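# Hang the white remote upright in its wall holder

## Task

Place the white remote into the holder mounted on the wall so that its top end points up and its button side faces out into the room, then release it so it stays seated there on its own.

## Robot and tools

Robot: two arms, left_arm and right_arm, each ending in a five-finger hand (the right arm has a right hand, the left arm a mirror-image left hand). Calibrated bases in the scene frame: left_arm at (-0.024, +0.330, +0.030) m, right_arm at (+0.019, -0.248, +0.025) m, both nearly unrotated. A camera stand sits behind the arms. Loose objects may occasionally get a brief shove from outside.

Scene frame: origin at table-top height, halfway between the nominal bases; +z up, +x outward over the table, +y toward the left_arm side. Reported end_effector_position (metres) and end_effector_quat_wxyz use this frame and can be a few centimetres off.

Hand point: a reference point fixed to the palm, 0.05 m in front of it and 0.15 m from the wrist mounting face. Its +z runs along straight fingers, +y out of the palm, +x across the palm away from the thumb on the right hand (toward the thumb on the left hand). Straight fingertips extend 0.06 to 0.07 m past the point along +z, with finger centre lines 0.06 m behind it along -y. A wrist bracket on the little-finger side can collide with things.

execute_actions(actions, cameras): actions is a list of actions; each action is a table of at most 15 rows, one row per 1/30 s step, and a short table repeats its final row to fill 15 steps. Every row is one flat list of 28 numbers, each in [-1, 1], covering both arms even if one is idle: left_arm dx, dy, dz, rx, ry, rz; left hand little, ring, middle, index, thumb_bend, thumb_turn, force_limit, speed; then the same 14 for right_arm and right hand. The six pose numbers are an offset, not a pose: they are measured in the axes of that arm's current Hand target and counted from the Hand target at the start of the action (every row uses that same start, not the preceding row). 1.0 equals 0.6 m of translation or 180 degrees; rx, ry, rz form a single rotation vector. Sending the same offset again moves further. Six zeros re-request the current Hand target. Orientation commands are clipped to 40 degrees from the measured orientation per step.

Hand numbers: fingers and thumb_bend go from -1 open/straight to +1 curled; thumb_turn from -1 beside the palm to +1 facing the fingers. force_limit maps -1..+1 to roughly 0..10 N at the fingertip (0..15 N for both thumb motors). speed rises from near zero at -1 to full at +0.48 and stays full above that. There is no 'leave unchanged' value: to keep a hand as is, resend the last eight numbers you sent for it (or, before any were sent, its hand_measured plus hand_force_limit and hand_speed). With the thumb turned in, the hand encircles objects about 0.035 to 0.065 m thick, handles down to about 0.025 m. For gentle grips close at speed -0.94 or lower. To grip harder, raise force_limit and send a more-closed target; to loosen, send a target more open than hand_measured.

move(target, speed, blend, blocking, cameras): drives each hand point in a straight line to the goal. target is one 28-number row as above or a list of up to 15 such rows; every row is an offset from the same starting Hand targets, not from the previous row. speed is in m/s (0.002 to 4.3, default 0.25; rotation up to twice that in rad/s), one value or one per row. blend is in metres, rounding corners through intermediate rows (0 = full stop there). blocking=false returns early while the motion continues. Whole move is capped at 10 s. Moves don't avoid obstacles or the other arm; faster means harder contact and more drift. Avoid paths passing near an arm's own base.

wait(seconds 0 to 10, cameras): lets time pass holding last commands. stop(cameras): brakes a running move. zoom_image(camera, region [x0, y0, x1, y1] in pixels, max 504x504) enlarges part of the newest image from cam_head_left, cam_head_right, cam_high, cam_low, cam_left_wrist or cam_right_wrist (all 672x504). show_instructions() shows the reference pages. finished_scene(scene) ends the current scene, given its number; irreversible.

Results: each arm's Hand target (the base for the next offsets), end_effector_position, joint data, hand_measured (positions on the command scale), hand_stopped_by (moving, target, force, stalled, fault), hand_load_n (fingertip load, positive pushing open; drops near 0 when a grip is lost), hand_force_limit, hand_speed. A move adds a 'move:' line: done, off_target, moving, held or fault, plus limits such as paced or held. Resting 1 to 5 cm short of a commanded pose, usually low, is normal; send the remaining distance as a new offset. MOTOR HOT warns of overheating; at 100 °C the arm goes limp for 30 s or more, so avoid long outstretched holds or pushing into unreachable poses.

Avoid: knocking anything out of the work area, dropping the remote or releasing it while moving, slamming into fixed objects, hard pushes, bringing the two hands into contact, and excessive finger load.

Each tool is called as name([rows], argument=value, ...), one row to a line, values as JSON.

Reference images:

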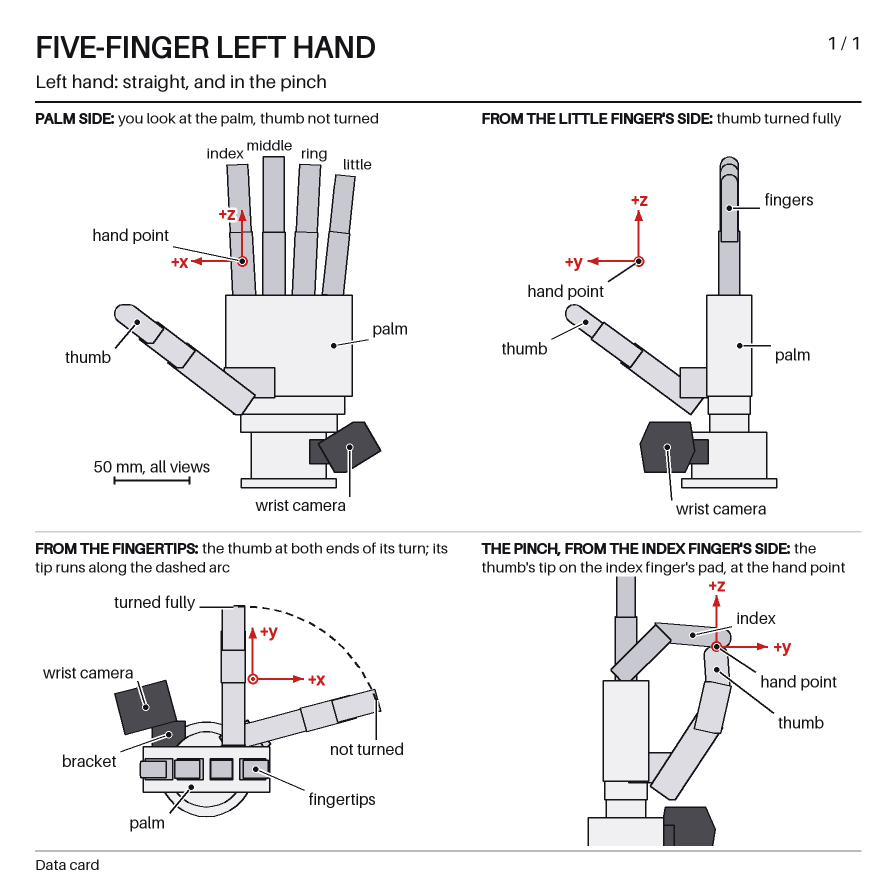

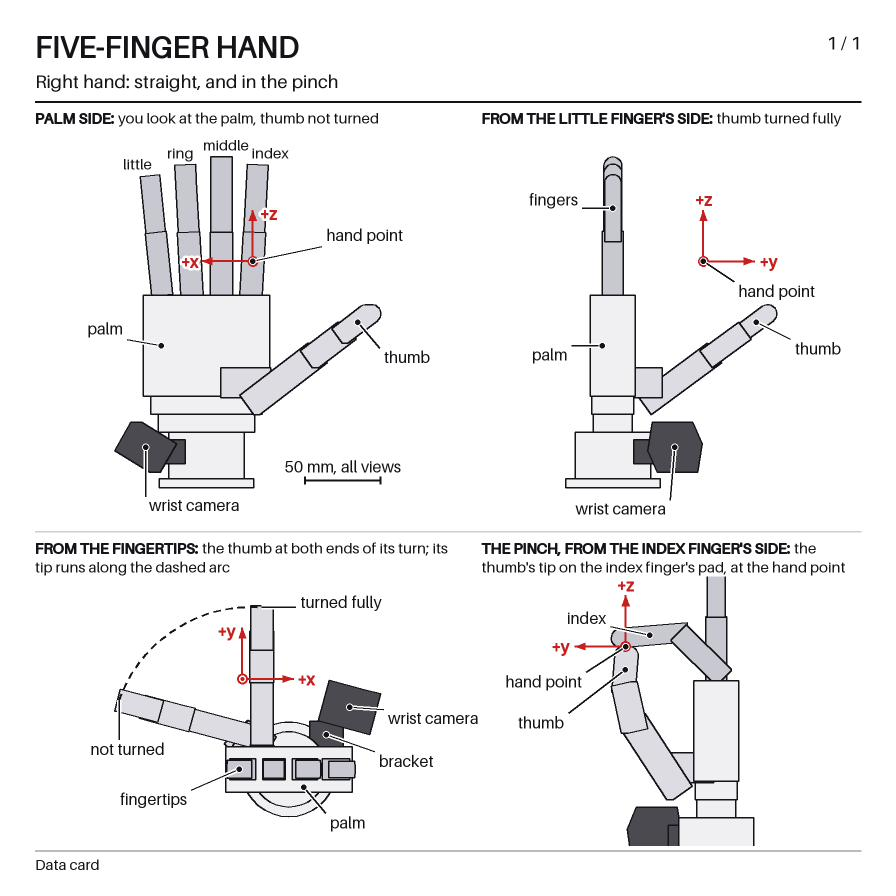

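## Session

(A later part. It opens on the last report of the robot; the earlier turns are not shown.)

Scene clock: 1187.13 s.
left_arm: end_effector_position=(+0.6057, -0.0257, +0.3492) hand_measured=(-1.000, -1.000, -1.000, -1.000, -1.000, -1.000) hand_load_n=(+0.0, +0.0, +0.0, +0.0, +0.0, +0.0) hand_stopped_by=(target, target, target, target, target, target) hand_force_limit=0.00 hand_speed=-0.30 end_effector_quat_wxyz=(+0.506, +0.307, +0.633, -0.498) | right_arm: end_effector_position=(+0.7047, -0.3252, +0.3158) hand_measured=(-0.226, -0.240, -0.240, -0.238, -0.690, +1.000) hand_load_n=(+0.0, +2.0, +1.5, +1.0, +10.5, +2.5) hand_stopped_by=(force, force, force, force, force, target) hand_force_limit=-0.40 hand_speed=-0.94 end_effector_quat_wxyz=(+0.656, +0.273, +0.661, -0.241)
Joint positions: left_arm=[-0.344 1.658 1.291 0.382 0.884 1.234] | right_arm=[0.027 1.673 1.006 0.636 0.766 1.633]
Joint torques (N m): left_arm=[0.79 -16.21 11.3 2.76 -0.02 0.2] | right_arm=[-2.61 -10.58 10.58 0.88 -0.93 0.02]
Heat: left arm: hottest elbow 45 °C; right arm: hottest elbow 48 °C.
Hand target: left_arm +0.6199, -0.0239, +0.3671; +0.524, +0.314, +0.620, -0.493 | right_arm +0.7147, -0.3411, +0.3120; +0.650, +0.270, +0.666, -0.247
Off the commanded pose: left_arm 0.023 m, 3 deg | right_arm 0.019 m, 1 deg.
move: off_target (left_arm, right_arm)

move(target=[0,0,0,0,0,0,-1,-1,-1,-1,-1,-1,0,-0.3,0.0048,-0.0003,0.0052,0.0141,-0.0072,0.0069,0.0,0.14,0.14,0.1,-0.1,1,-0.4,-0.94], speed=0.04, cameras=["cam_left_wrist","cam_high"])

zoom_image(camera="cam_left_wrist", region=[325, 220, 375, 270])

zoom_image(camera="cam_high", region=[215, 85, 255, 125])

zoom_image(camera="cam_left_wrist", region=[325, 65, 395, 135])

Scene clock: 1216.60 s.
left_arm: end_effector_position=(+0.6057, -0.0257, +0.3492) hand_measured=(-1.000, -1.000, -1.000, -1.000, -1.000, -1.000) hand_load_n=(+0.0, +0.0, +0.0, +0.0, +0.0, +0.0) hand_stopped_by=(target, target, target, target, target, target) hand_force_limit=0.00 hand_speed=-0.30 end_effector_quat_wxyz=(+0.506, +0.307, +0.633, -0.498) | right_arm: end_effector_position=(+0.7064, -0.3353, +0.2924) hand_measured=(-0.226, -0.240, -0.240, -0.238, -0.690, +1.000) hand_load_n=(+0.0, +3.0, +3.5, +2.0, +9.5, +2.0) hand_stopped_by=(force, force, force, force, force, target) hand_force_limit=-0.40 hand_speed=-0.94 end_effector_quat_wxyz=(+0.643, +0.284, +0.662, -0.260)
Joint positions: left_arm=[-0.344 1.658 1.291 0.382 0.884 1.234] | right_arm=[0.023 1.715 1.006 0.655 0.808 1.632]
Joint torques (N m): left_arm=[1.03 -16.32 11.33 2.77 0 0.2] | right_arm=[-0.97 -11.46 11.36 2.18 -0.38 0.07]
Heat: left arm: hottest elbow 45 °C; right arm: hottest elbow 50 °C.
Hand target: left_arm +0.6199, -0.0239, +0.3671; +0.524, +0.314, +0.620, -0.493 | right_arm +0.7168, -0.3432, +0.3090; +0.654, +0.289, +0.650, -0.257
Off the commanded pose: left_arm 0.023 m, 3 deg | right_arm 0.021 m, 2 deg.
move: off_target (left_arm, right_arm)
camera_calibration:
cam_left_wrist: T_world_to_cam=[[-0.939273, -0.341048, 0.0381072, 0.551699], [-0.205555, 0.470215, -0.85828, 0.435318], [0.274796, -0.813993, -0.511764, 0.103787], [0, 0, 0, 1]] pos_world=[0.579157, 0.0679448, 0.405716]
Images, in order (width x height): cam_high 672x504, cam_left_wrist 672x504.

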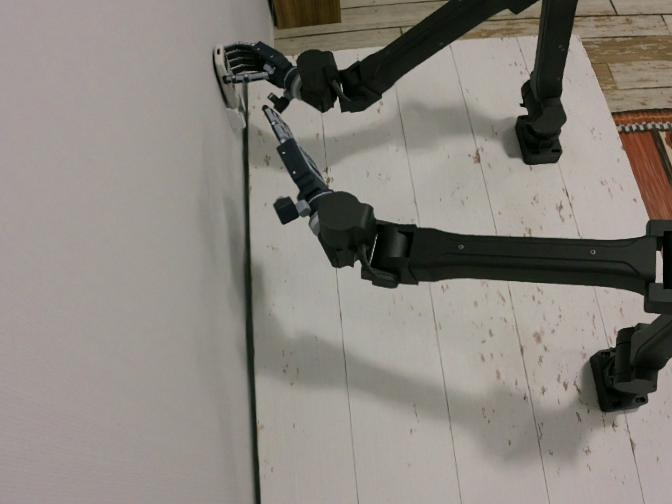

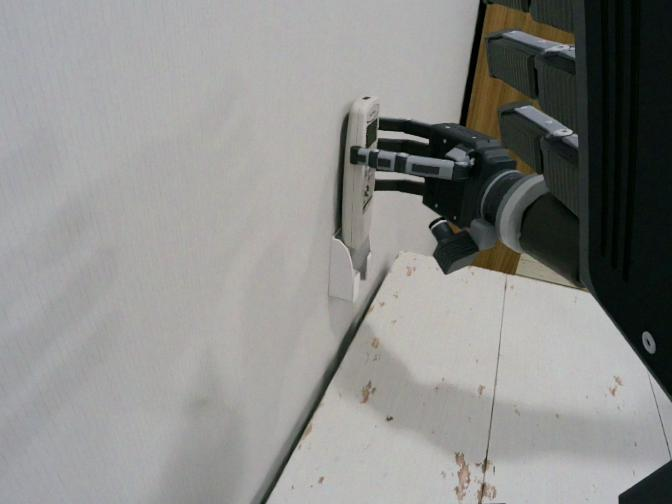

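Scaled by 10.080 from the camera's 672x504 image, which has a finer 960x720 frame.

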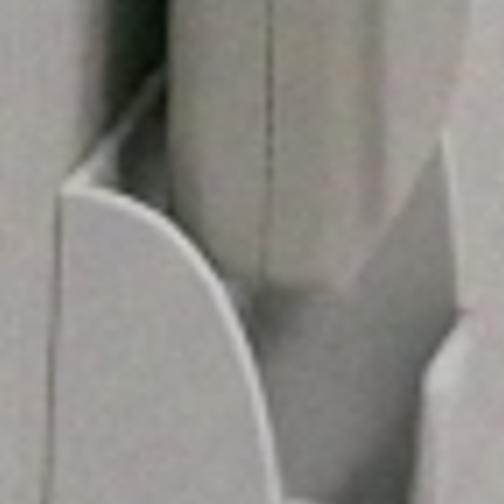

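Scaled by 12.600 from the camera's 672x504 image, which has a finer 960x720 frame.

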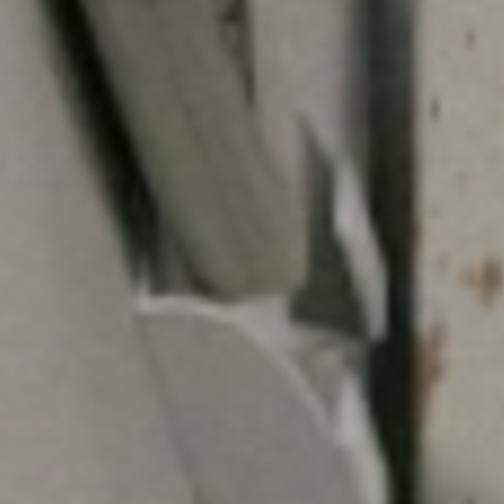

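Scaled by 7.200 from the camera's 672x504 image, which has a finer 960x720 frame.

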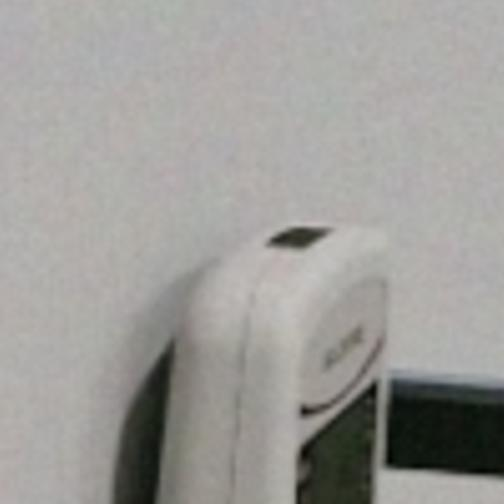

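move(target=[0,0,0,0,0,0,-1,-1,-1,-1,-1,-1,0,-0.3,0.027,0.0058,-0.0021,-0.0003,-0.0058,0.0059,0.0,0.14,0.14,0.1,-0.1,1,-0.4,-0.94], speed=0.04, cameras=["cam_left_wrist","cam_high","cam_low"])

zoom_image(camera="cam_left_wrist", region=[325, 220, 375, 270])

zoom_image(camera="cam_high", region=[215, 85, 255, 125])

zoom_image(camera="cam_left_wrist", region=[325, 75, 405, 155])

zoom_image(camera="cam_low", region=[290, 145, 330, 215])

Scene clock: 1238.83 s.
left_arm: end_effector_position=(+0.6057, -0.0257, +0.3492) hand_measured=(-1.000, -1.000, -1.000, -1.000, -1.000, -1.000) hand_load_n=(+0.0, +0.0, +0.0, +0.0, +0.0, +0.0) hand_stopped_by=(target, target, target, target, target, target) hand_force_limit=0.00 hand_speed=-0.30 end_effector_quat_wxyz=(+0.506, +0.307, +0.633, -0.498) | right_arm: end_effector_position=(+0.7064, -0.3363, +0.2917) hand_measured=(-0.226, -0.240, -0.240, -0.238, -0.690, +1.000) hand_load_n=(+0.0, +1.5, +1.0, +1.5, +11.0, +3.0) hand_stopped_by=(force, force, force, force, force, target) hand_force_limit=-0.40 hand_speed=-0.94 end_effector_quat_wxyz=(+0.656, +0.295, +0.645, -0.257)
Joint positions: left_arm=[-0.344 1.658 1.291 0.382 0.884 1.234] | right_arm=[0.026 1.744 1.004 0.732 0.825 1.632]
Joint torques (N m): left_arm=[0.97 -16.38 11.37 2.74 0 0.2] | right_arm=[-0.56 -10.17 10.73 2.33 -0.78 0.06]
Heat: left arm: hottest elbow 45 °C; right arm: hottest elbow 50 °C.
Hand target: left_arm +0.6199, -0.0239, +0.3671; +0.524, +0.314, +0.620, -0.493 | right_arm +0.7188, -0.3391, +0.2929; +0.663, +0.292, +0.641, -0.254
Off the commanded pose: left_arm 0.023 m, 3 deg | right_arm 0.013 m, 1 deg.
move: off_target (left_arm, right_arm)
camera_calibration:
cam_left_wrist: T_world_to_cam=[[-0.939273, -0.341048, 0.0381072, 0.551699], [-0.205555, 0.470215, -0.85828, 0.435318], [0.274796, -0.813993, -0.511764, 0.103787], [0, 0, 0, 1]] pos_world=[0.579157, 0.0679448, 0.405716]
Images, in order (width x height): cam_high 672x504, cam_low 672x504, cam_left_wrist 672x504.

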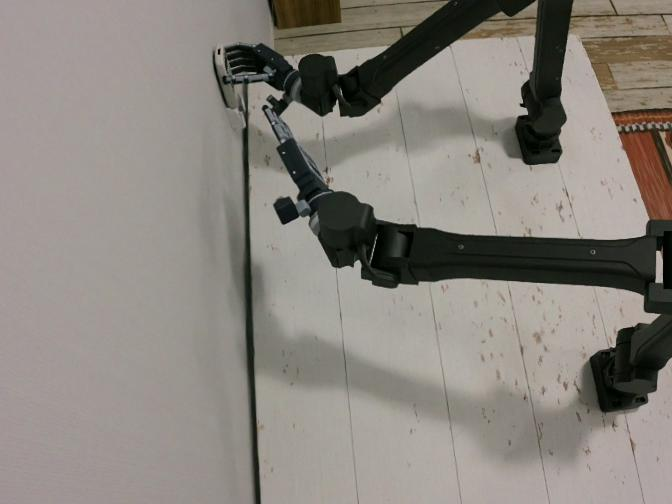

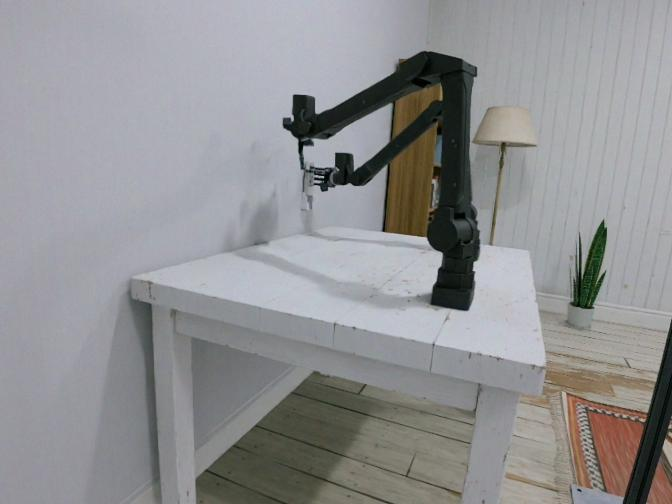

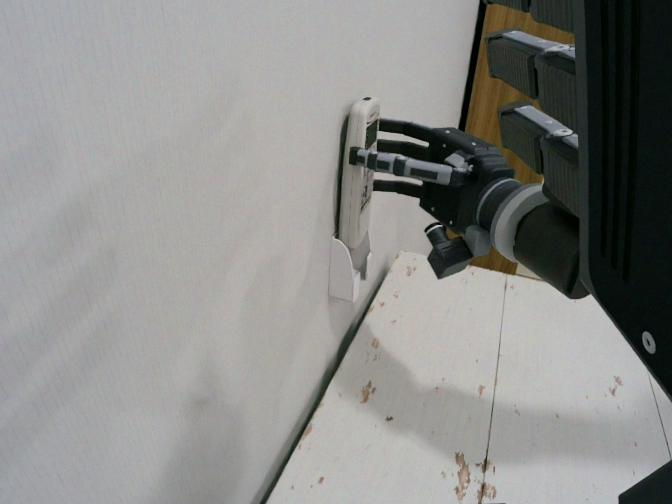

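Scaled by 10.080 from the camera's 672x504 image, which has a finer 960x720 frame.

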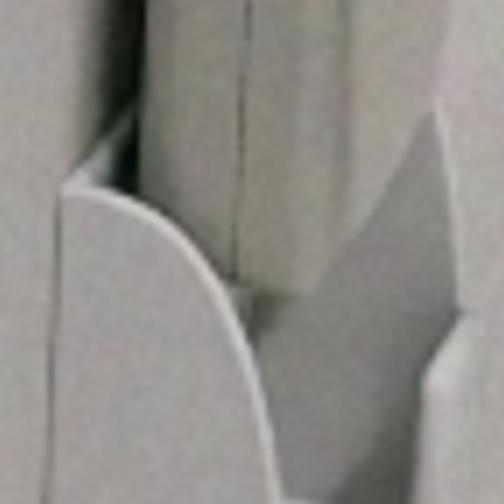

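Scaled by 12.600 from the camera's 672x504 image, which has a finer 960x720 frame.

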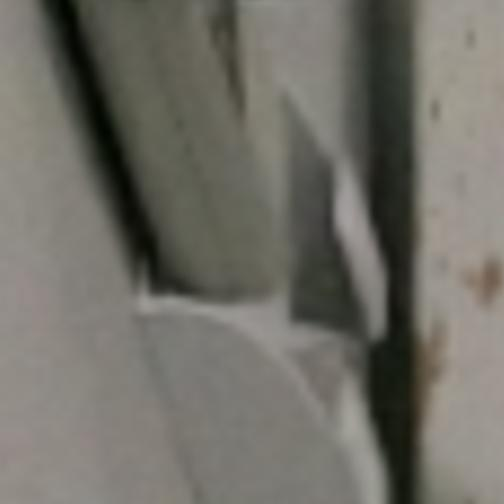

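Scaled by 6.300 from the camera's 672x504 image, which has a finer 960x720 frame.

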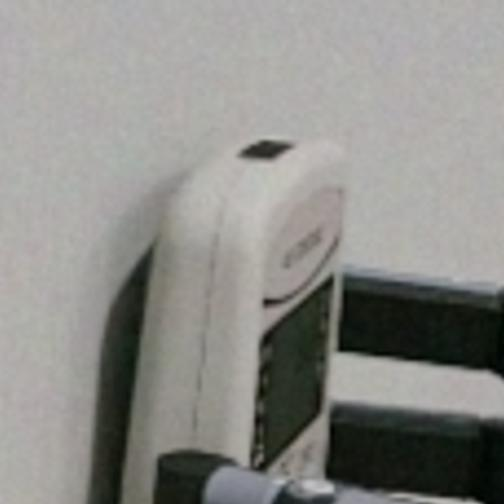

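Scaled by 7.200 from the camera's 672x504 image, which has a finer 960x720 frame.

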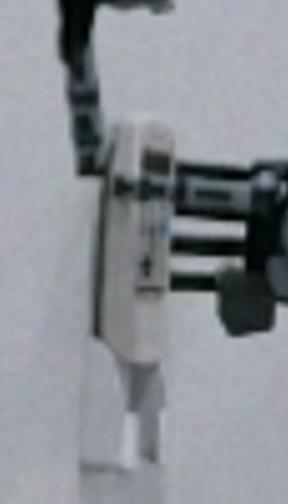

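move(target=[0,0,0,0,0,0,-1,-1,-1,-1,-1,-1,0,-0.3,0.0252,0.002,-0.0037,-0.0002,-0.0039,0.004,0.0,0.14,0.14,0.1,-0.1,1,-0.4,-0.94], speed=0.04, cameras=["cam_left_wrist","cam_high","cam_low"])

zoom_image(camera="cam_left_wrist", region=[325, 220, 375, 270])

zoom_image(camera="cam_high", region=[215, 85, 255, 125])

zoom_image(camera="cam_low", region=[290, 145, 330, 215])

Scene clock: 1264.87 s.
left_arm: end_effector_position=(+0.6057, -0.0257, +0.3492) hand_measured=(-1.000, -1.000, -1.000, -1.000, -1.000, -1.000) hand_load_n=(+0.0, +0.0, +0.0, +0.0, +0.0, +0.0) hand_stopped_by=(target, target, target, target, target, target) hand_force_limit=0.00 hand_speed=-0.30 end_effector_quat_wxyz=(+0.506, +0.307, +0.633, -0.498) | right_arm: end_effector_position=(+0.7054, -0.3361, +0.2893) hand_measured=(-0.226, -0.240, -0.240, -0.238, -0.690, +1.000) hand_load_n=(+0.0, +2.0, +0.5, +1.0, +11.0, +2.5) hand_stopped_by=(force, force, force, force, force, target) hand_force_limit=-0.40 hand_speed=-0.94 end_effector_quat_wxyz=(+0.670, +0.303, +0.629, -0.252)
Joint positions: left_arm=[-0.344 1.658 1.291 0.382 0.884 1.234] | right_arm=[0.029 1.774 0.998 0.814 0.833 1.632]
Joint torques (N m): left_arm=[1.03 -16.03 11.34 2.82 -0.02 0.19] | right_arm=[-0.21 -9.64 9.95 1.63 -0.85 0.01]
Heat: left arm: hottest elbow 45 °C; right arm: hottest elbow 48 °C.
Hand target: left_arm +0.6199, -0.0239, +0.3671; +0.524, +0.314, +0.620, -0.493 | right_arm +0.7188, -0.3362, +0.2778; +0.668, +0.294, +0.635, -0.251
Off the commanded pose: left_arm 0.023 m, 3 deg | right_arm 0.018 m, 1 deg.
move: off_target (left_arm, right_arm)
camera_calibration:
cam_left_wrist: T_world_to_cam=[[-0.939273, -0.341048, 0.0381072, 0.551699], [-0.205555, 0.470215, -0.85828, 0.435318], [0.274796, -0.813993, -0.511764, 0.103787], [0, 0, 0, 1]] pos_world=[0.579157, 0.0679448, 0.405716]
Images, in order (width x height): cam_high 672x504, cam_low 672x504, cam_left_wrist 672x504.

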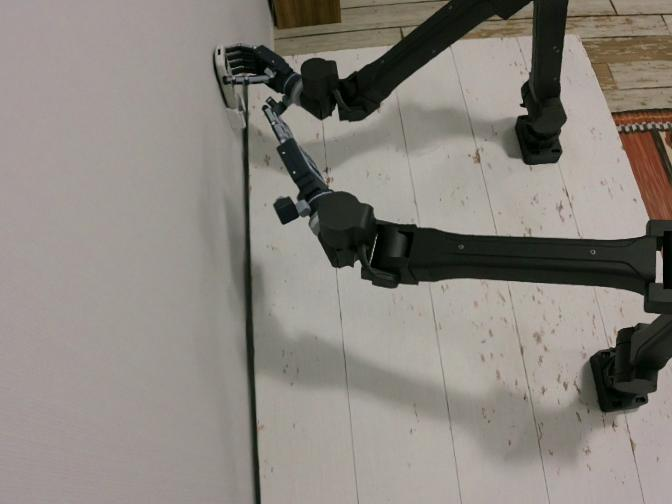

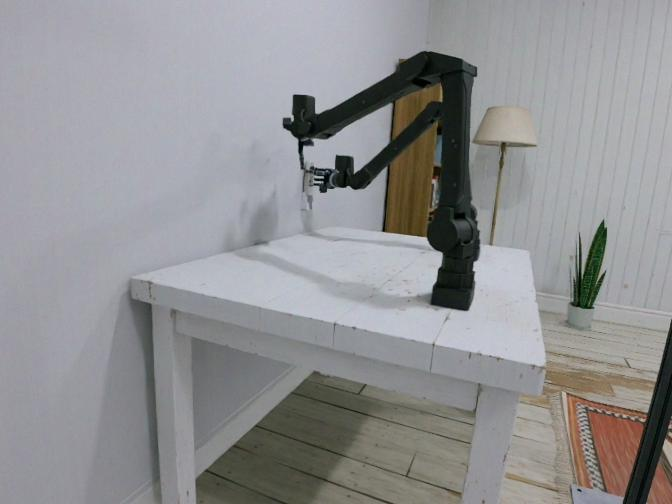

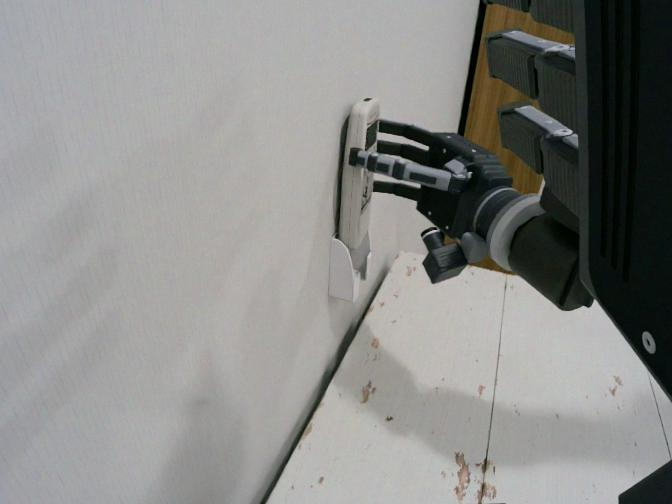

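Scaled by 10.080 from the camera's 672x504 image, which has a finer 960x720 frame.

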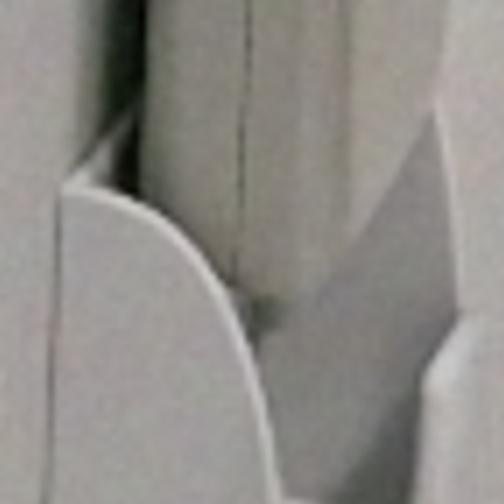

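Scaled by 12.600 from the camera's 672x504 image, which has a finer 960x720 frame.

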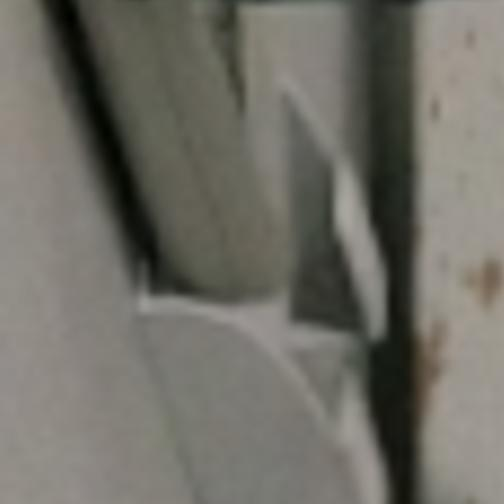

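Scaled by 7.200 from the camera's 672x504 image, which has a finer 960x720 frame.

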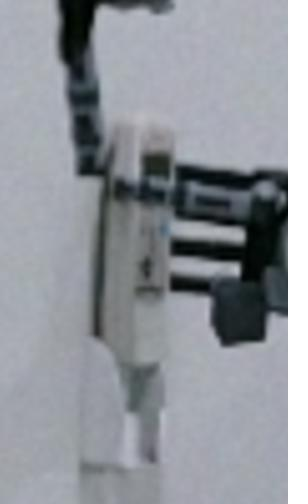

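move(target=[0,0,0,0,0,0,-1,-1,-1,-1,-1,-1,0,-0.3,-0.0159,0.0164,-0.0222,0,0,0,0.0,0.14,0.14,0.1,-0.1,1,-0.4,-0.94], speed=0.04, cameras=["cam_left_wrist","cam_high","cam_low"])

zoom_image(camera="cam_left_wrist", region=[325, 220, 375, 270])

zoom_image(camera="cam_high", region=[215, 85, 255, 125])

Scene clock: 1294.53 s.
left_arm: end_effector_position=(+0.6057, -0.0257, +0.3492) hand_measured=(-1.000, -1.000, -1.000, -1.000, -1.000, -1.000) hand_load_n=(+0.0, +0.0, -0.5, +0.0, +0.0, +0.0) hand_stopped_by=(target, target, target, target, target, target) hand_force_limit=0.00 hand_speed=-0.30 end_effector_quat_wxyz=(+0.506, +0.307, +0.633, -0.498) | right_arm: end_effector_position=(+0.7054, -0.3324, +0.2853) hand_measured=(-0.226, -0.240, -0.240, -0.238, -0.690, +1.000) hand_load_n=(+1.0, +3.5, +3.0, +2.0, +9.5, +2.5) hand_stopped_by=(force, force, force, force, force, target) hand_force_limit=-0.40 hand_speed=-0.94 end_effector_quat_wxyz=(+0.665, +0.303, +0.632, -0.256)
Joint positions: left_arm=[-0.344 1.658 1.291 0.382 0.884 1.234] | right_arm=[0.038 1.776 0.998 0.803 0.848 1.632]
Joint torques (N m): left_arm=[0.97 -16.15 11.36 2.78 -0.01 0.21] | right_arm=[1.79 -11.87 9.92 1.29 -0.26 0.03]
Heat: left arm: hottest elbow 45 °C; right arm: hottest elbow 46 °C.
Hand target: left_arm +0.6199, -0.0239, +0.3671; +0.524, +0.314, +0.620, -0.493 | right_arm +0.7158, -0.3200, +0.2877; +0.668, +0.294, +0.635, -0.251
Off the commanded pose: left_arm 0.023 m, 3 deg | right_arm 0.016 m, 1 deg.
move: off_target (left_arm, right_arm)
camera_calibration:
cam_left_wrist: T_world_to_cam=[[-0.939273, -0.341048, 0.0381072, 0.551699], [-0.205555, 0.470215, -0.85828, 0.435318], [0.274796, -0.813993, -0.511764, 0.103787], [0, 0, 0, 1]] pos_world=[0.579157, 0.0679448, 0.405716]
Images, in order (width x height): cam_high 672x504, cam_low 672x504, cam_left_wrist 672x504.

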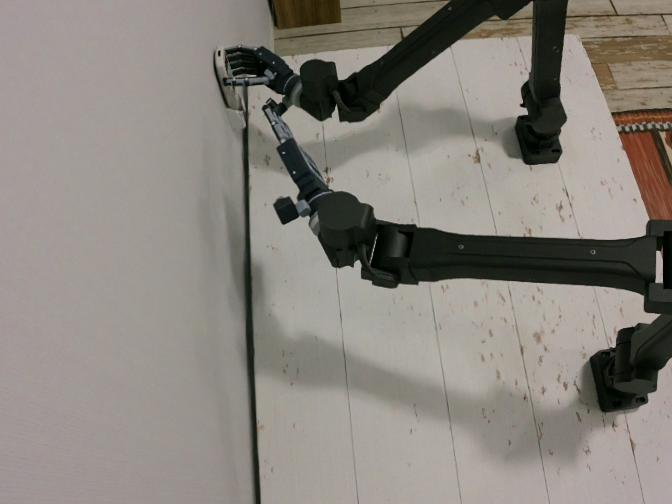

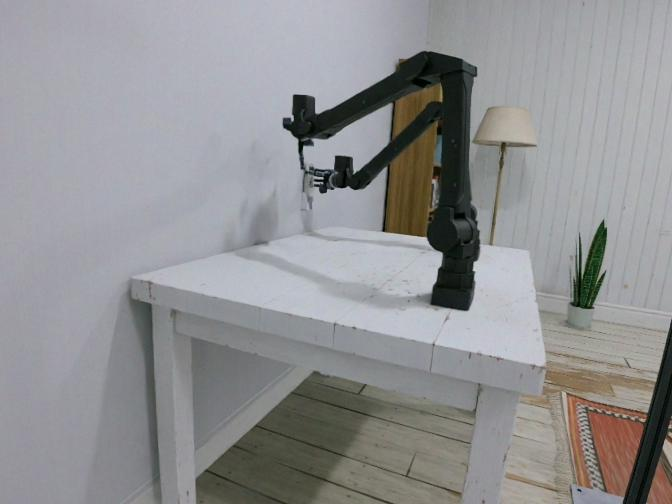

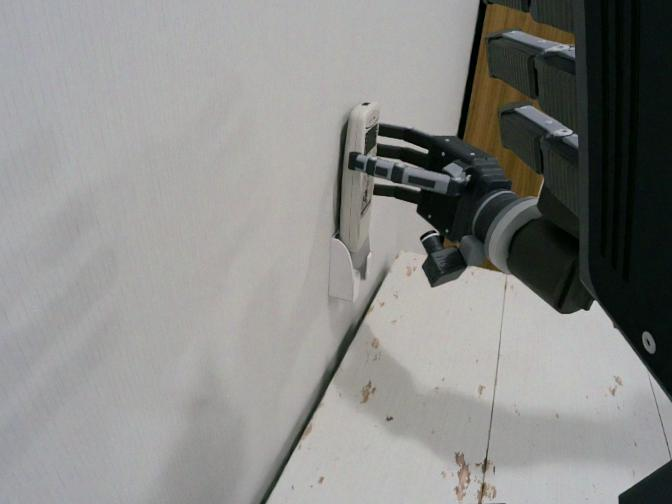

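Scaled by 10.080 from the camera's 672x504 image, which has a finer 960x720 frame.

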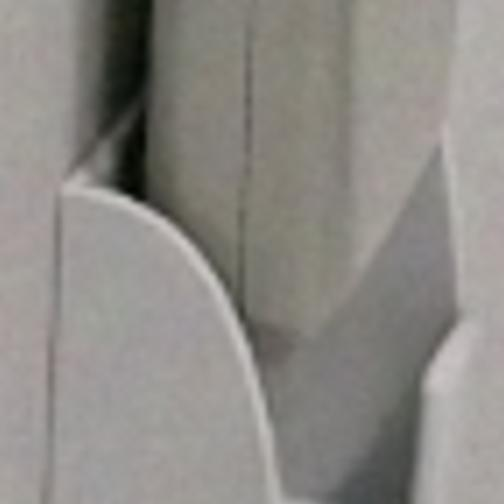

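Scaled by 12.600 from the camera's 672x504 image, which has a finer 960x720 frame.

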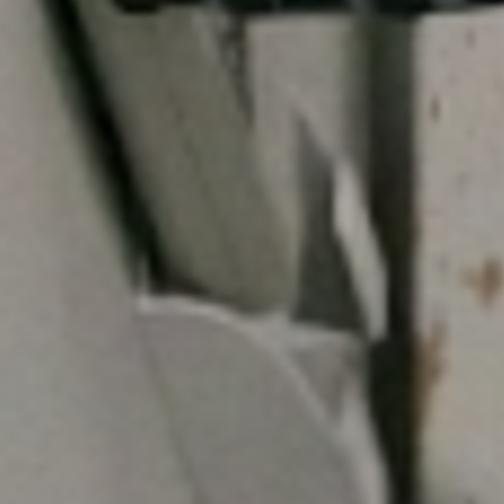

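move(target=[0,0,0,0,0,0,-1,-1,-1,-1,-1,-1,0,-0.3,0.0216,-0.0028,0.003,0,0,0,0.0,0.14,0.14,0.1,-0.1,1,-0.4,-0.94], speed=0.04, cameras=["cam_left_wrist","cam_high","cam_low"])

zoom_image(camera="cam_left_wrist", region=[325, 220, 375, 270])

zoom_image(camera="cam_low", region=[290, 145, 330, 215])

Scene clock: 1303.77 s.
left_arm: end_effector_position=(+0.6057, -0.0257, +0.3492) hand_measured=(-1.000, -1.000, -1.000, -1.000, -1.000, -1.000) hand_load_n=(+0.0, +0.0, +0.0, +0.0, +0.0, +0.0) hand_stopped_by=(target, target, target, target, target, target) hand_force_limit=0.00 hand_speed=-0.30 end_effector_quat_wxyz=(+0.506, +0.307, +0.633, -0.498) | right_arm: end_effector_position=(+0.7054, -0.3330, +0.2839) hand_measured=(-0.226, -0.240, -0.240, -0.238, -0.690, +1.000) hand_load_n=(+1.0, +3.0, +2.5, +2.0, +9.5, +2.5) hand_stopped_by=(force, force, force, force, force, target) hand_force_limit=-0.40 hand_speed=-0.94 end_effector_quat_wxyz=(+0.668, +0.306, +0.628, -0.255)
Joint positions: left_arm=[-0.344 1.658 1.291 0.382 0.884 1.234] | right_arm=[0.038 1.785 0.998 0.823 0.852 1.632]
Joint torques (N m): left_arm=[0.85 -16.15 11.29 2.77 -0.02 0.19] | right_arm=[0.97 -10.58 9.43 1.74 -0.53 0.02]
Heat: left arm: hottest elbow 45 °C; right arm: hottest elbow 46 °C.
Hand target: left_arm +0.6199, -0.0239, +0.3671; +0.524, +0.314, +0.620, -0.493 | right_arm +0.7167, -0.3220, +0.2749; +0.668, +0.294, +0.635, -0.251
Off the commanded pose: left_arm 0.023 m, 3 deg | right_arm 0.018 m, 2 deg.
move: off_target (left_arm, right_arm)
camera_calibration:
cam_left_wrist: T_world_to_cam=[[-0.939273, -0.341048, 0.0381072, 0.551699], [-0.205555, 0.470215, -0.85828, 0.435318], [0.274796, -0.813993, -0.511764, 0.103787], [0, 0, 0, 1]] pos_world=[0.579157, 0.0679448, 0.405716]
Images, in order (width x height): cam_high 672x504, cam_low 672x504, cam_left_wrist 672x504.

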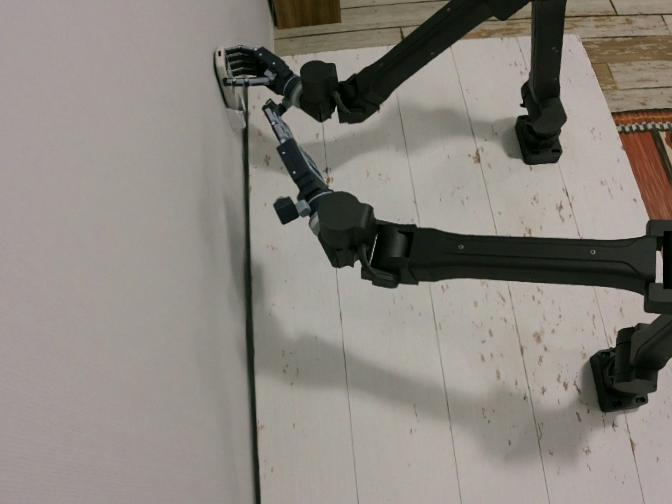

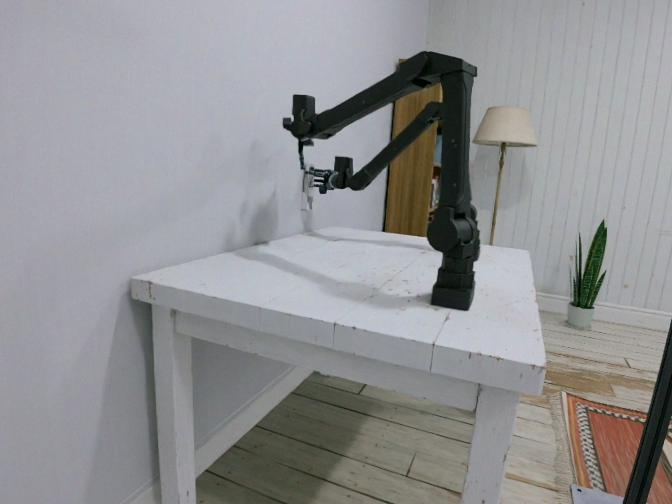

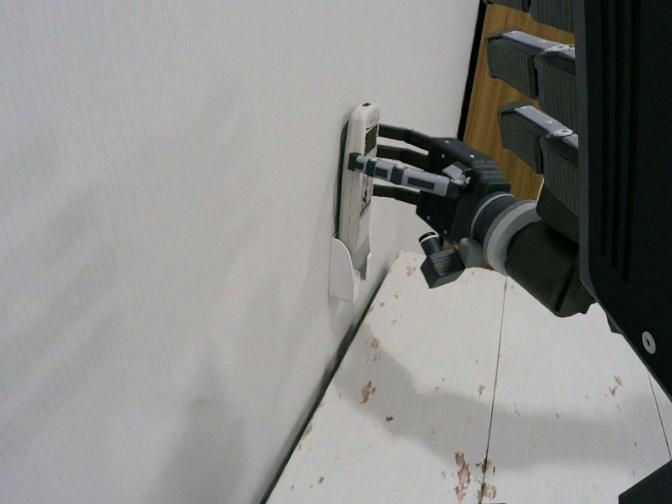

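Scaled by 10.080 from the camera's 672x504 image, which has a finer 960x720 frame.

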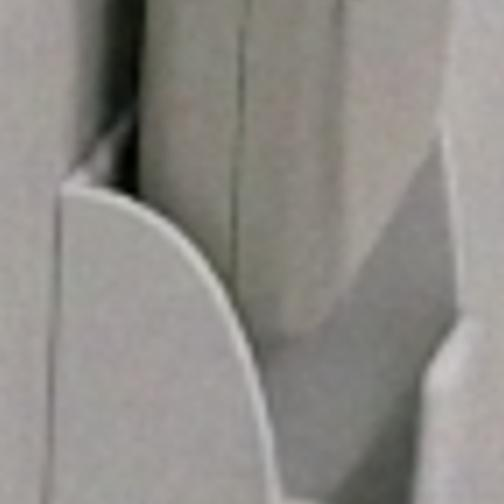

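Scaled by 7.200 from the camera's 672x504 image, which has a finer 960x720 frame.

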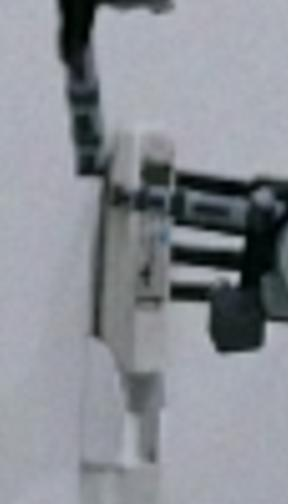

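move(target=[0,0,0,0,0,0,-1,-1,-1,-1,-1,-1,0,-0.3,0.0199,-0.0015,-0.0004,0,0,0,0.0,0.14,0.14,0.1,-0.1,1,-0.4,-0.94], speed=0.04, cameras=["cam_left_wrist","cam_high"])

zoom_image(camera="cam_left_wrist", region=[325, 220, 375, 270])

zoom_image(camera="cam_high", region=[205, 40, 255, 125])

Scene clock: 1309.73 s.
left_arm: end_effector_position=(+0.6057, -0.0257, +0.3492) hand_measured=(-1.000, -1.000, -1.000, -1.000, -1.000, -1.000) hand_load_n=(+0.0, +0.0, +0.0, +0.0, +0.0, +0.0) hand_stopped_by=(target, target, target, target, target, target) hand_force_limit=0.00 hand_speed=-0.30 end_effector_quat_wxyz=(+0.506, +0.307, +0.633, -0.498) | right_arm: end_effector_position=(+0.7051, -0.3340, +0.2829) hand_measured=(-0.226, -0.240, -0.240, -0.238, -0.690, +1.000) hand_load_n=(+1.0, +2.5, +2.5, +2.0, +9.5, +2.5) hand_stopped_by=(force, force, force, force, force, target) hand_force_limit=-0.40 hand_speed=-0.94 end_effector_quat_wxyz=(+0.675, +0.311, +0.620, -0.253)
Joint positions: left_arm=[-0.344 1.658 1.291 0.382 0.884 1.234] | right_arm=[0.038 1.801 0.998 0.861 0.857 1.632]
Joint torques (N m): left_arm=[0.79 -16.21 11.32 2.74 -0.02 0.19] | right_arm=[1.55 -10.17 8.64 1.32 -0.75 0]
Heat: left arm: hottest elbow 45 °C; right arm: hottest elbow 46 °C.
Hand target: left_arm +0.6199, -0.0239, +0.3671; +0.524, +0.314, +0.620, -0.493 | right_arm +0.7167, -0.3220, +0.2628; +0.668, +0.294, +0.635, -0.251
Off the commanded pose: left_arm 0.023 m, 3 deg | right_arm 0.026 m, 3 deg.
move: off_target (left_arm, right_arm)
camera_calibration:
cam_left_wrist: T_world_to_cam=[[-0.939273, -0.341048, 0.0381072, 0.551699], [-0.205555, 0.470215, -0.85828, 0.435318], [0.274796, -0.813993, -0.511764, 0.103787], [0, 0, 0, 1]] pos_world=[0.579157, 0.0679448, 0.405716]
Images, in order (width x height): cam_high 672x504, cam_left_wrist 672x504.

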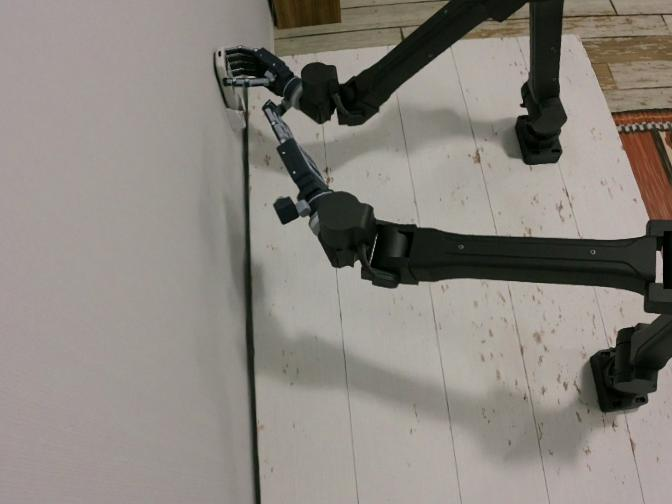

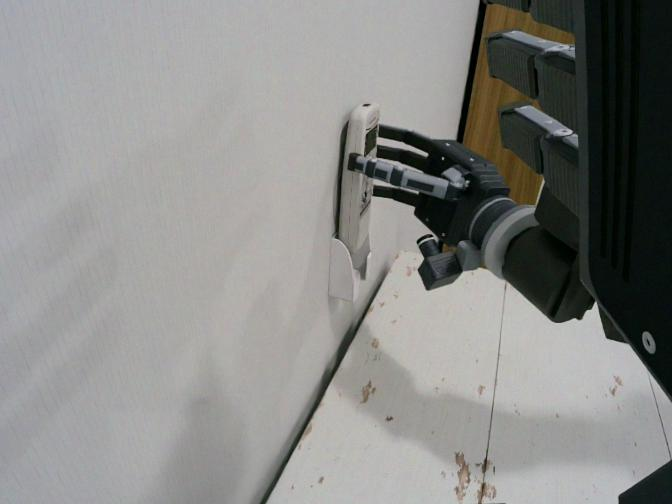

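Scaled by 10.080 from the camera's 672x504 image, which has a finer 960x720 frame.

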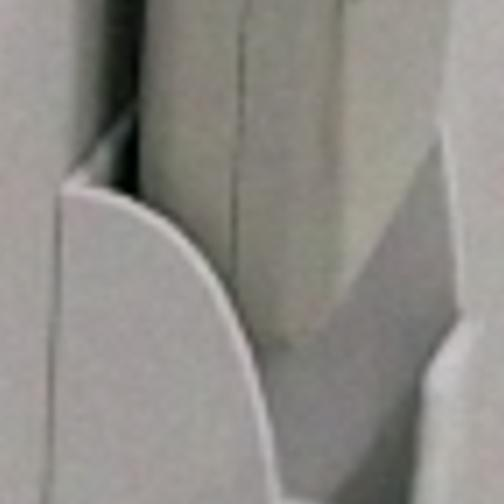

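Scaled by 5.929 from the camera's 672x504 image, which has a finer 960x720 frame.

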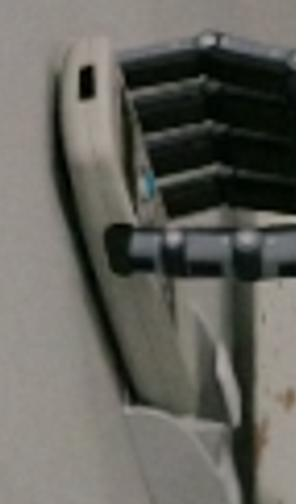

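move(target=[0,0,0,0,0,0,-1,-1,-1,-1,-1,-1,0,-0.3,-0.0329,0.0083,-0.0053,0,0,0,0.0,0.14,0.14,0.1,-0.1,1,-0.4,-0.94], speed=0.04, cameras=["cam_left_wrist","cam_high"])

zoom_image(camera="cam_left_wrist", region=[325, 220, 375, 270])

Scene clock: 1324.27 s.
left_arm: end_effector_position=(+0.6057, -0.0257, +0.3492) hand_measured=(-1.000, -1.000, -1.000, -1.000, -1.000, -1.000) hand_load_n=(+0.0, +0.0, +0.0, +0.0, +0.0, +0.0) hand_stopped_by=(target, target, target, target, target, target) hand_force_limit=0.00 hand_speed=-0.30 end_effector_quat_wxyz=(+0.506, +0.307, +0.633, -0.498) | right_arm: end_effector_position=(+0.7058, -0.3324, +0.2783) hand_measured=(-0.226, -0.240, -0.240, -0.238, -0.690, +1.000) hand_load_n=(+1.0, +2.5, +3.5, +2.5, +9.5, +2.5) hand_stopped_by=(force, force, force, force, force, target) hand_force_limit=-0.40 hand_speed=-0.94 end_effector_quat_wxyz=(+0.666, +0.307, +0.629, -0.258)
Joint positions: left_arm=[-0.344 1.658 1.291 0.382 0.884 1.234] | right_arm=[0.041 1.796 0.998 0.829 0.862 1.632]
Joint torques (N m): left_arm=[0.73 -16.09 11.32 2.78 -0.01 0.21] | right_arm=[1.9 -12.4 9.73 0.72 -0.55 0.02]
Heat: left arm: hottest elbow 45 °C; right arm: hottest elbow 45 °C.
Hand target: left_arm +0.6199, -0.0239, +0.3671; +0.524, +0.314, +0.620, -0.493 | right_arm +0.7167, -0.3171, +0.2828; +0.668, +0.294, +0.635, -0.251
Off the commanded pose: left_arm 0.023 m, 3 deg | right_arm 0.019 m, 2 deg.
move: off_target (left_arm, right_arm)
camera_calibration:
cam_left_wrist: T_world_to_cam=[[-0.939273, -0.341048, 0.0381072, 0.551699], [-0.205555, 0.470215, -0.85828, 0.435318], [0.274796, -0.813993, -0.511764, 0.103787], [0, 0, 0, 1]] pos_world=[0.579157, 0.0679448, 0.405716]
Images, in order (width x height): cam_high 672x504, cam_left_wrist 672x504.

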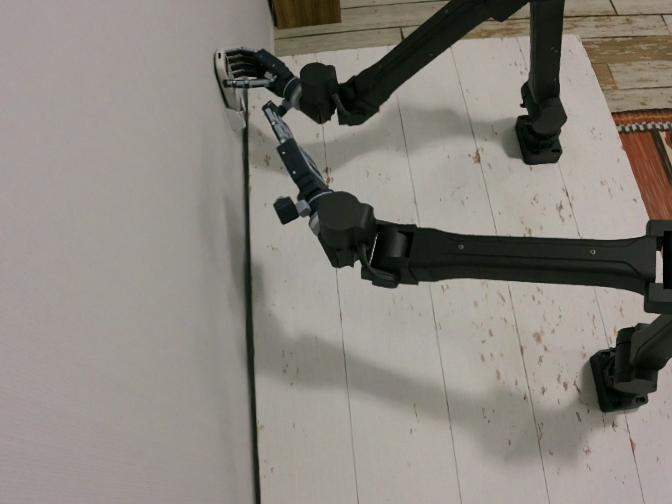

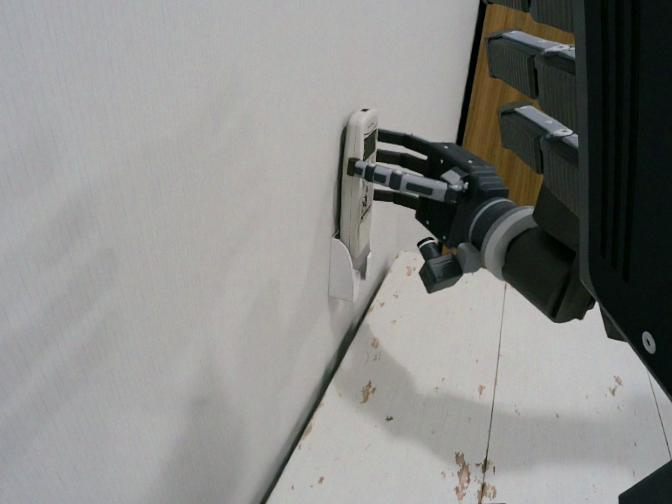

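Scaled by 10.080 from the camera's 672x504 image, which has a finer 960x720 frame.

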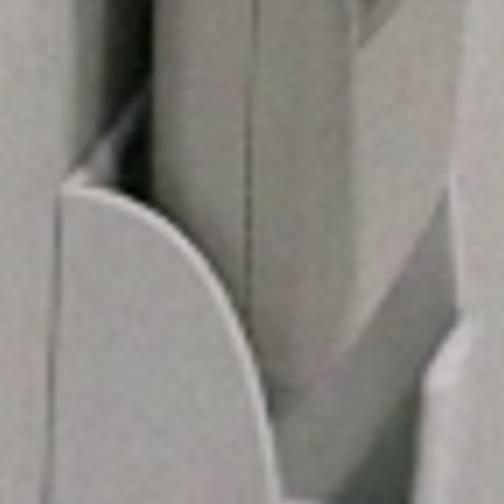

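move(target=[0,0,0,0,0,0,-1,-1,-1,-1,-1,-1,0,-0.3,0.0216,-0.0015,-0.0004,0,0,0,0.0,0.14,0.14,0.1,-0.1,1,-0.4,-0.94], speed=0.04, cameras=["cam_left_wrist","cam_high"])

zoom_image(camera="cam_left_wrist", region=[325, 220, 375, 270])

Scene clock: 1333.93 s.
left_arm: end_effector_position=(+0.6057, -0.0257, +0.3492) hand_measured=(-1.000, -1.000, -1.000, -1.000, -1.000, -1.000) hand_load_n=(+0.0, +0.0, +0.0, +0.0, +0.0, +0.0) hand_stopped_by=(target, target, target, target, target, target) hand_force_limit=0.00 hand_speed=-0.30 end_effector_quat_wxyz=(+0.506, +0.307, +0.633, -0.498) | right_arm: end_effector_position=(+0.7058, -0.3324, +0.2784) hand_measured=(-0.226, -0.240, -0.240, -0.238, -0.690, +1.000) hand_load_n=(+1.0, +2.5, +3.5, +2.5, +9.5, +2.5) hand_stopped_by=(force, force, force, force, force, target) hand_force_limit=-0.40 hand_speed=-0.94 end_effector_quat_wxyz=(+0.667, +0.308, +0.627, -0.257)
Joint positions: left_arm=[-0.344 1.658 1.291 0.382 0.884 1.234] | right_arm=[0.041 1.798 0.998 0.836 0.862 1.632]
Joint torques (N m): left_arm=[0.79 -16.15 11.29 2.73 -0.03 0.2] | right_arm=[1.61 -10.87 9.03 1.73 -0.54 0.03]
Heat: left arm: hottest elbow 45 °C; right arm: hottest elbow 45 °C.
Hand target: left_arm +0.6199, -0.0239, +0.3671; +0.524, +0.314, +0.620, -0.493 | right_arm +0.7168, -0.3171, +0.2698; +0.668, +0.294, +0.635, -0.251
Off the commanded pose: left_arm 0.023 m, 3 deg | right_arm 0.021 m, 2 deg.
move: off_target (left_arm, right_arm)
camera_calibration:
cam_left_wrist: T_world_to_cam=[[-0.939273, -0.341048, 0.0381072, 0.551699], [-0.205555, 0.470215, -0.85828, 0.435318], [0.274796, -0.813993, -0.511764, 0.103787], [0, 0, 0, 1]] pos_world=[0.579157, 0.0679448, 0.405716]
Images, in order (width x height): cam_high 672x504, cam_left_wrist 672x504.

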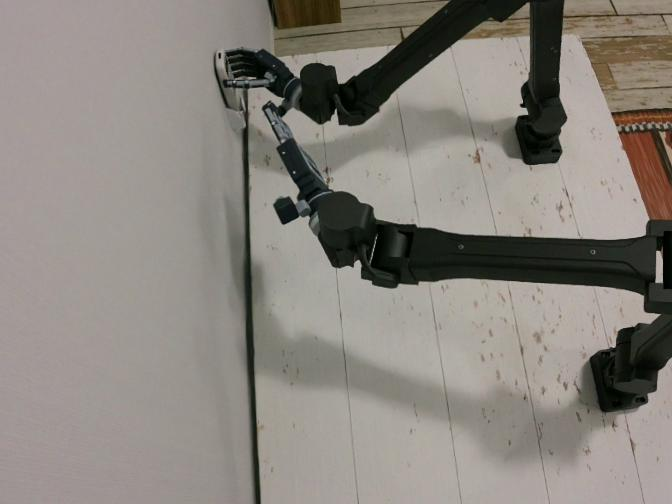

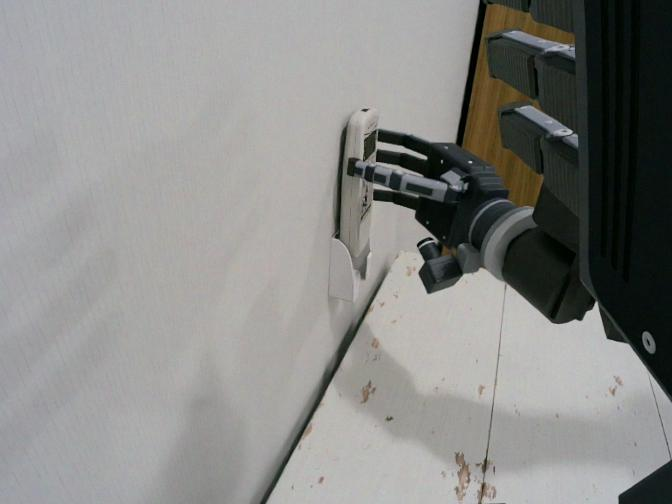

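Scaled by 10.080 from the camera's 672x504 image, which has a finer 960x720 frame.

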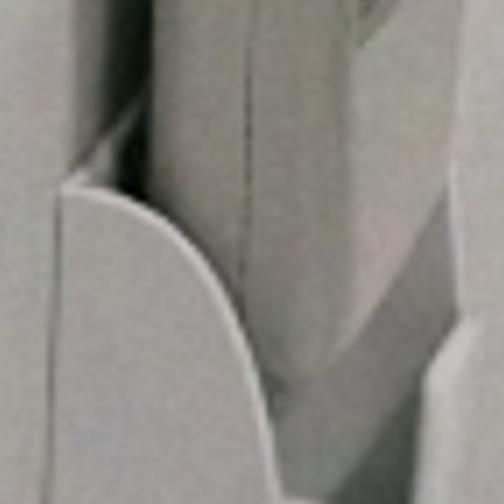

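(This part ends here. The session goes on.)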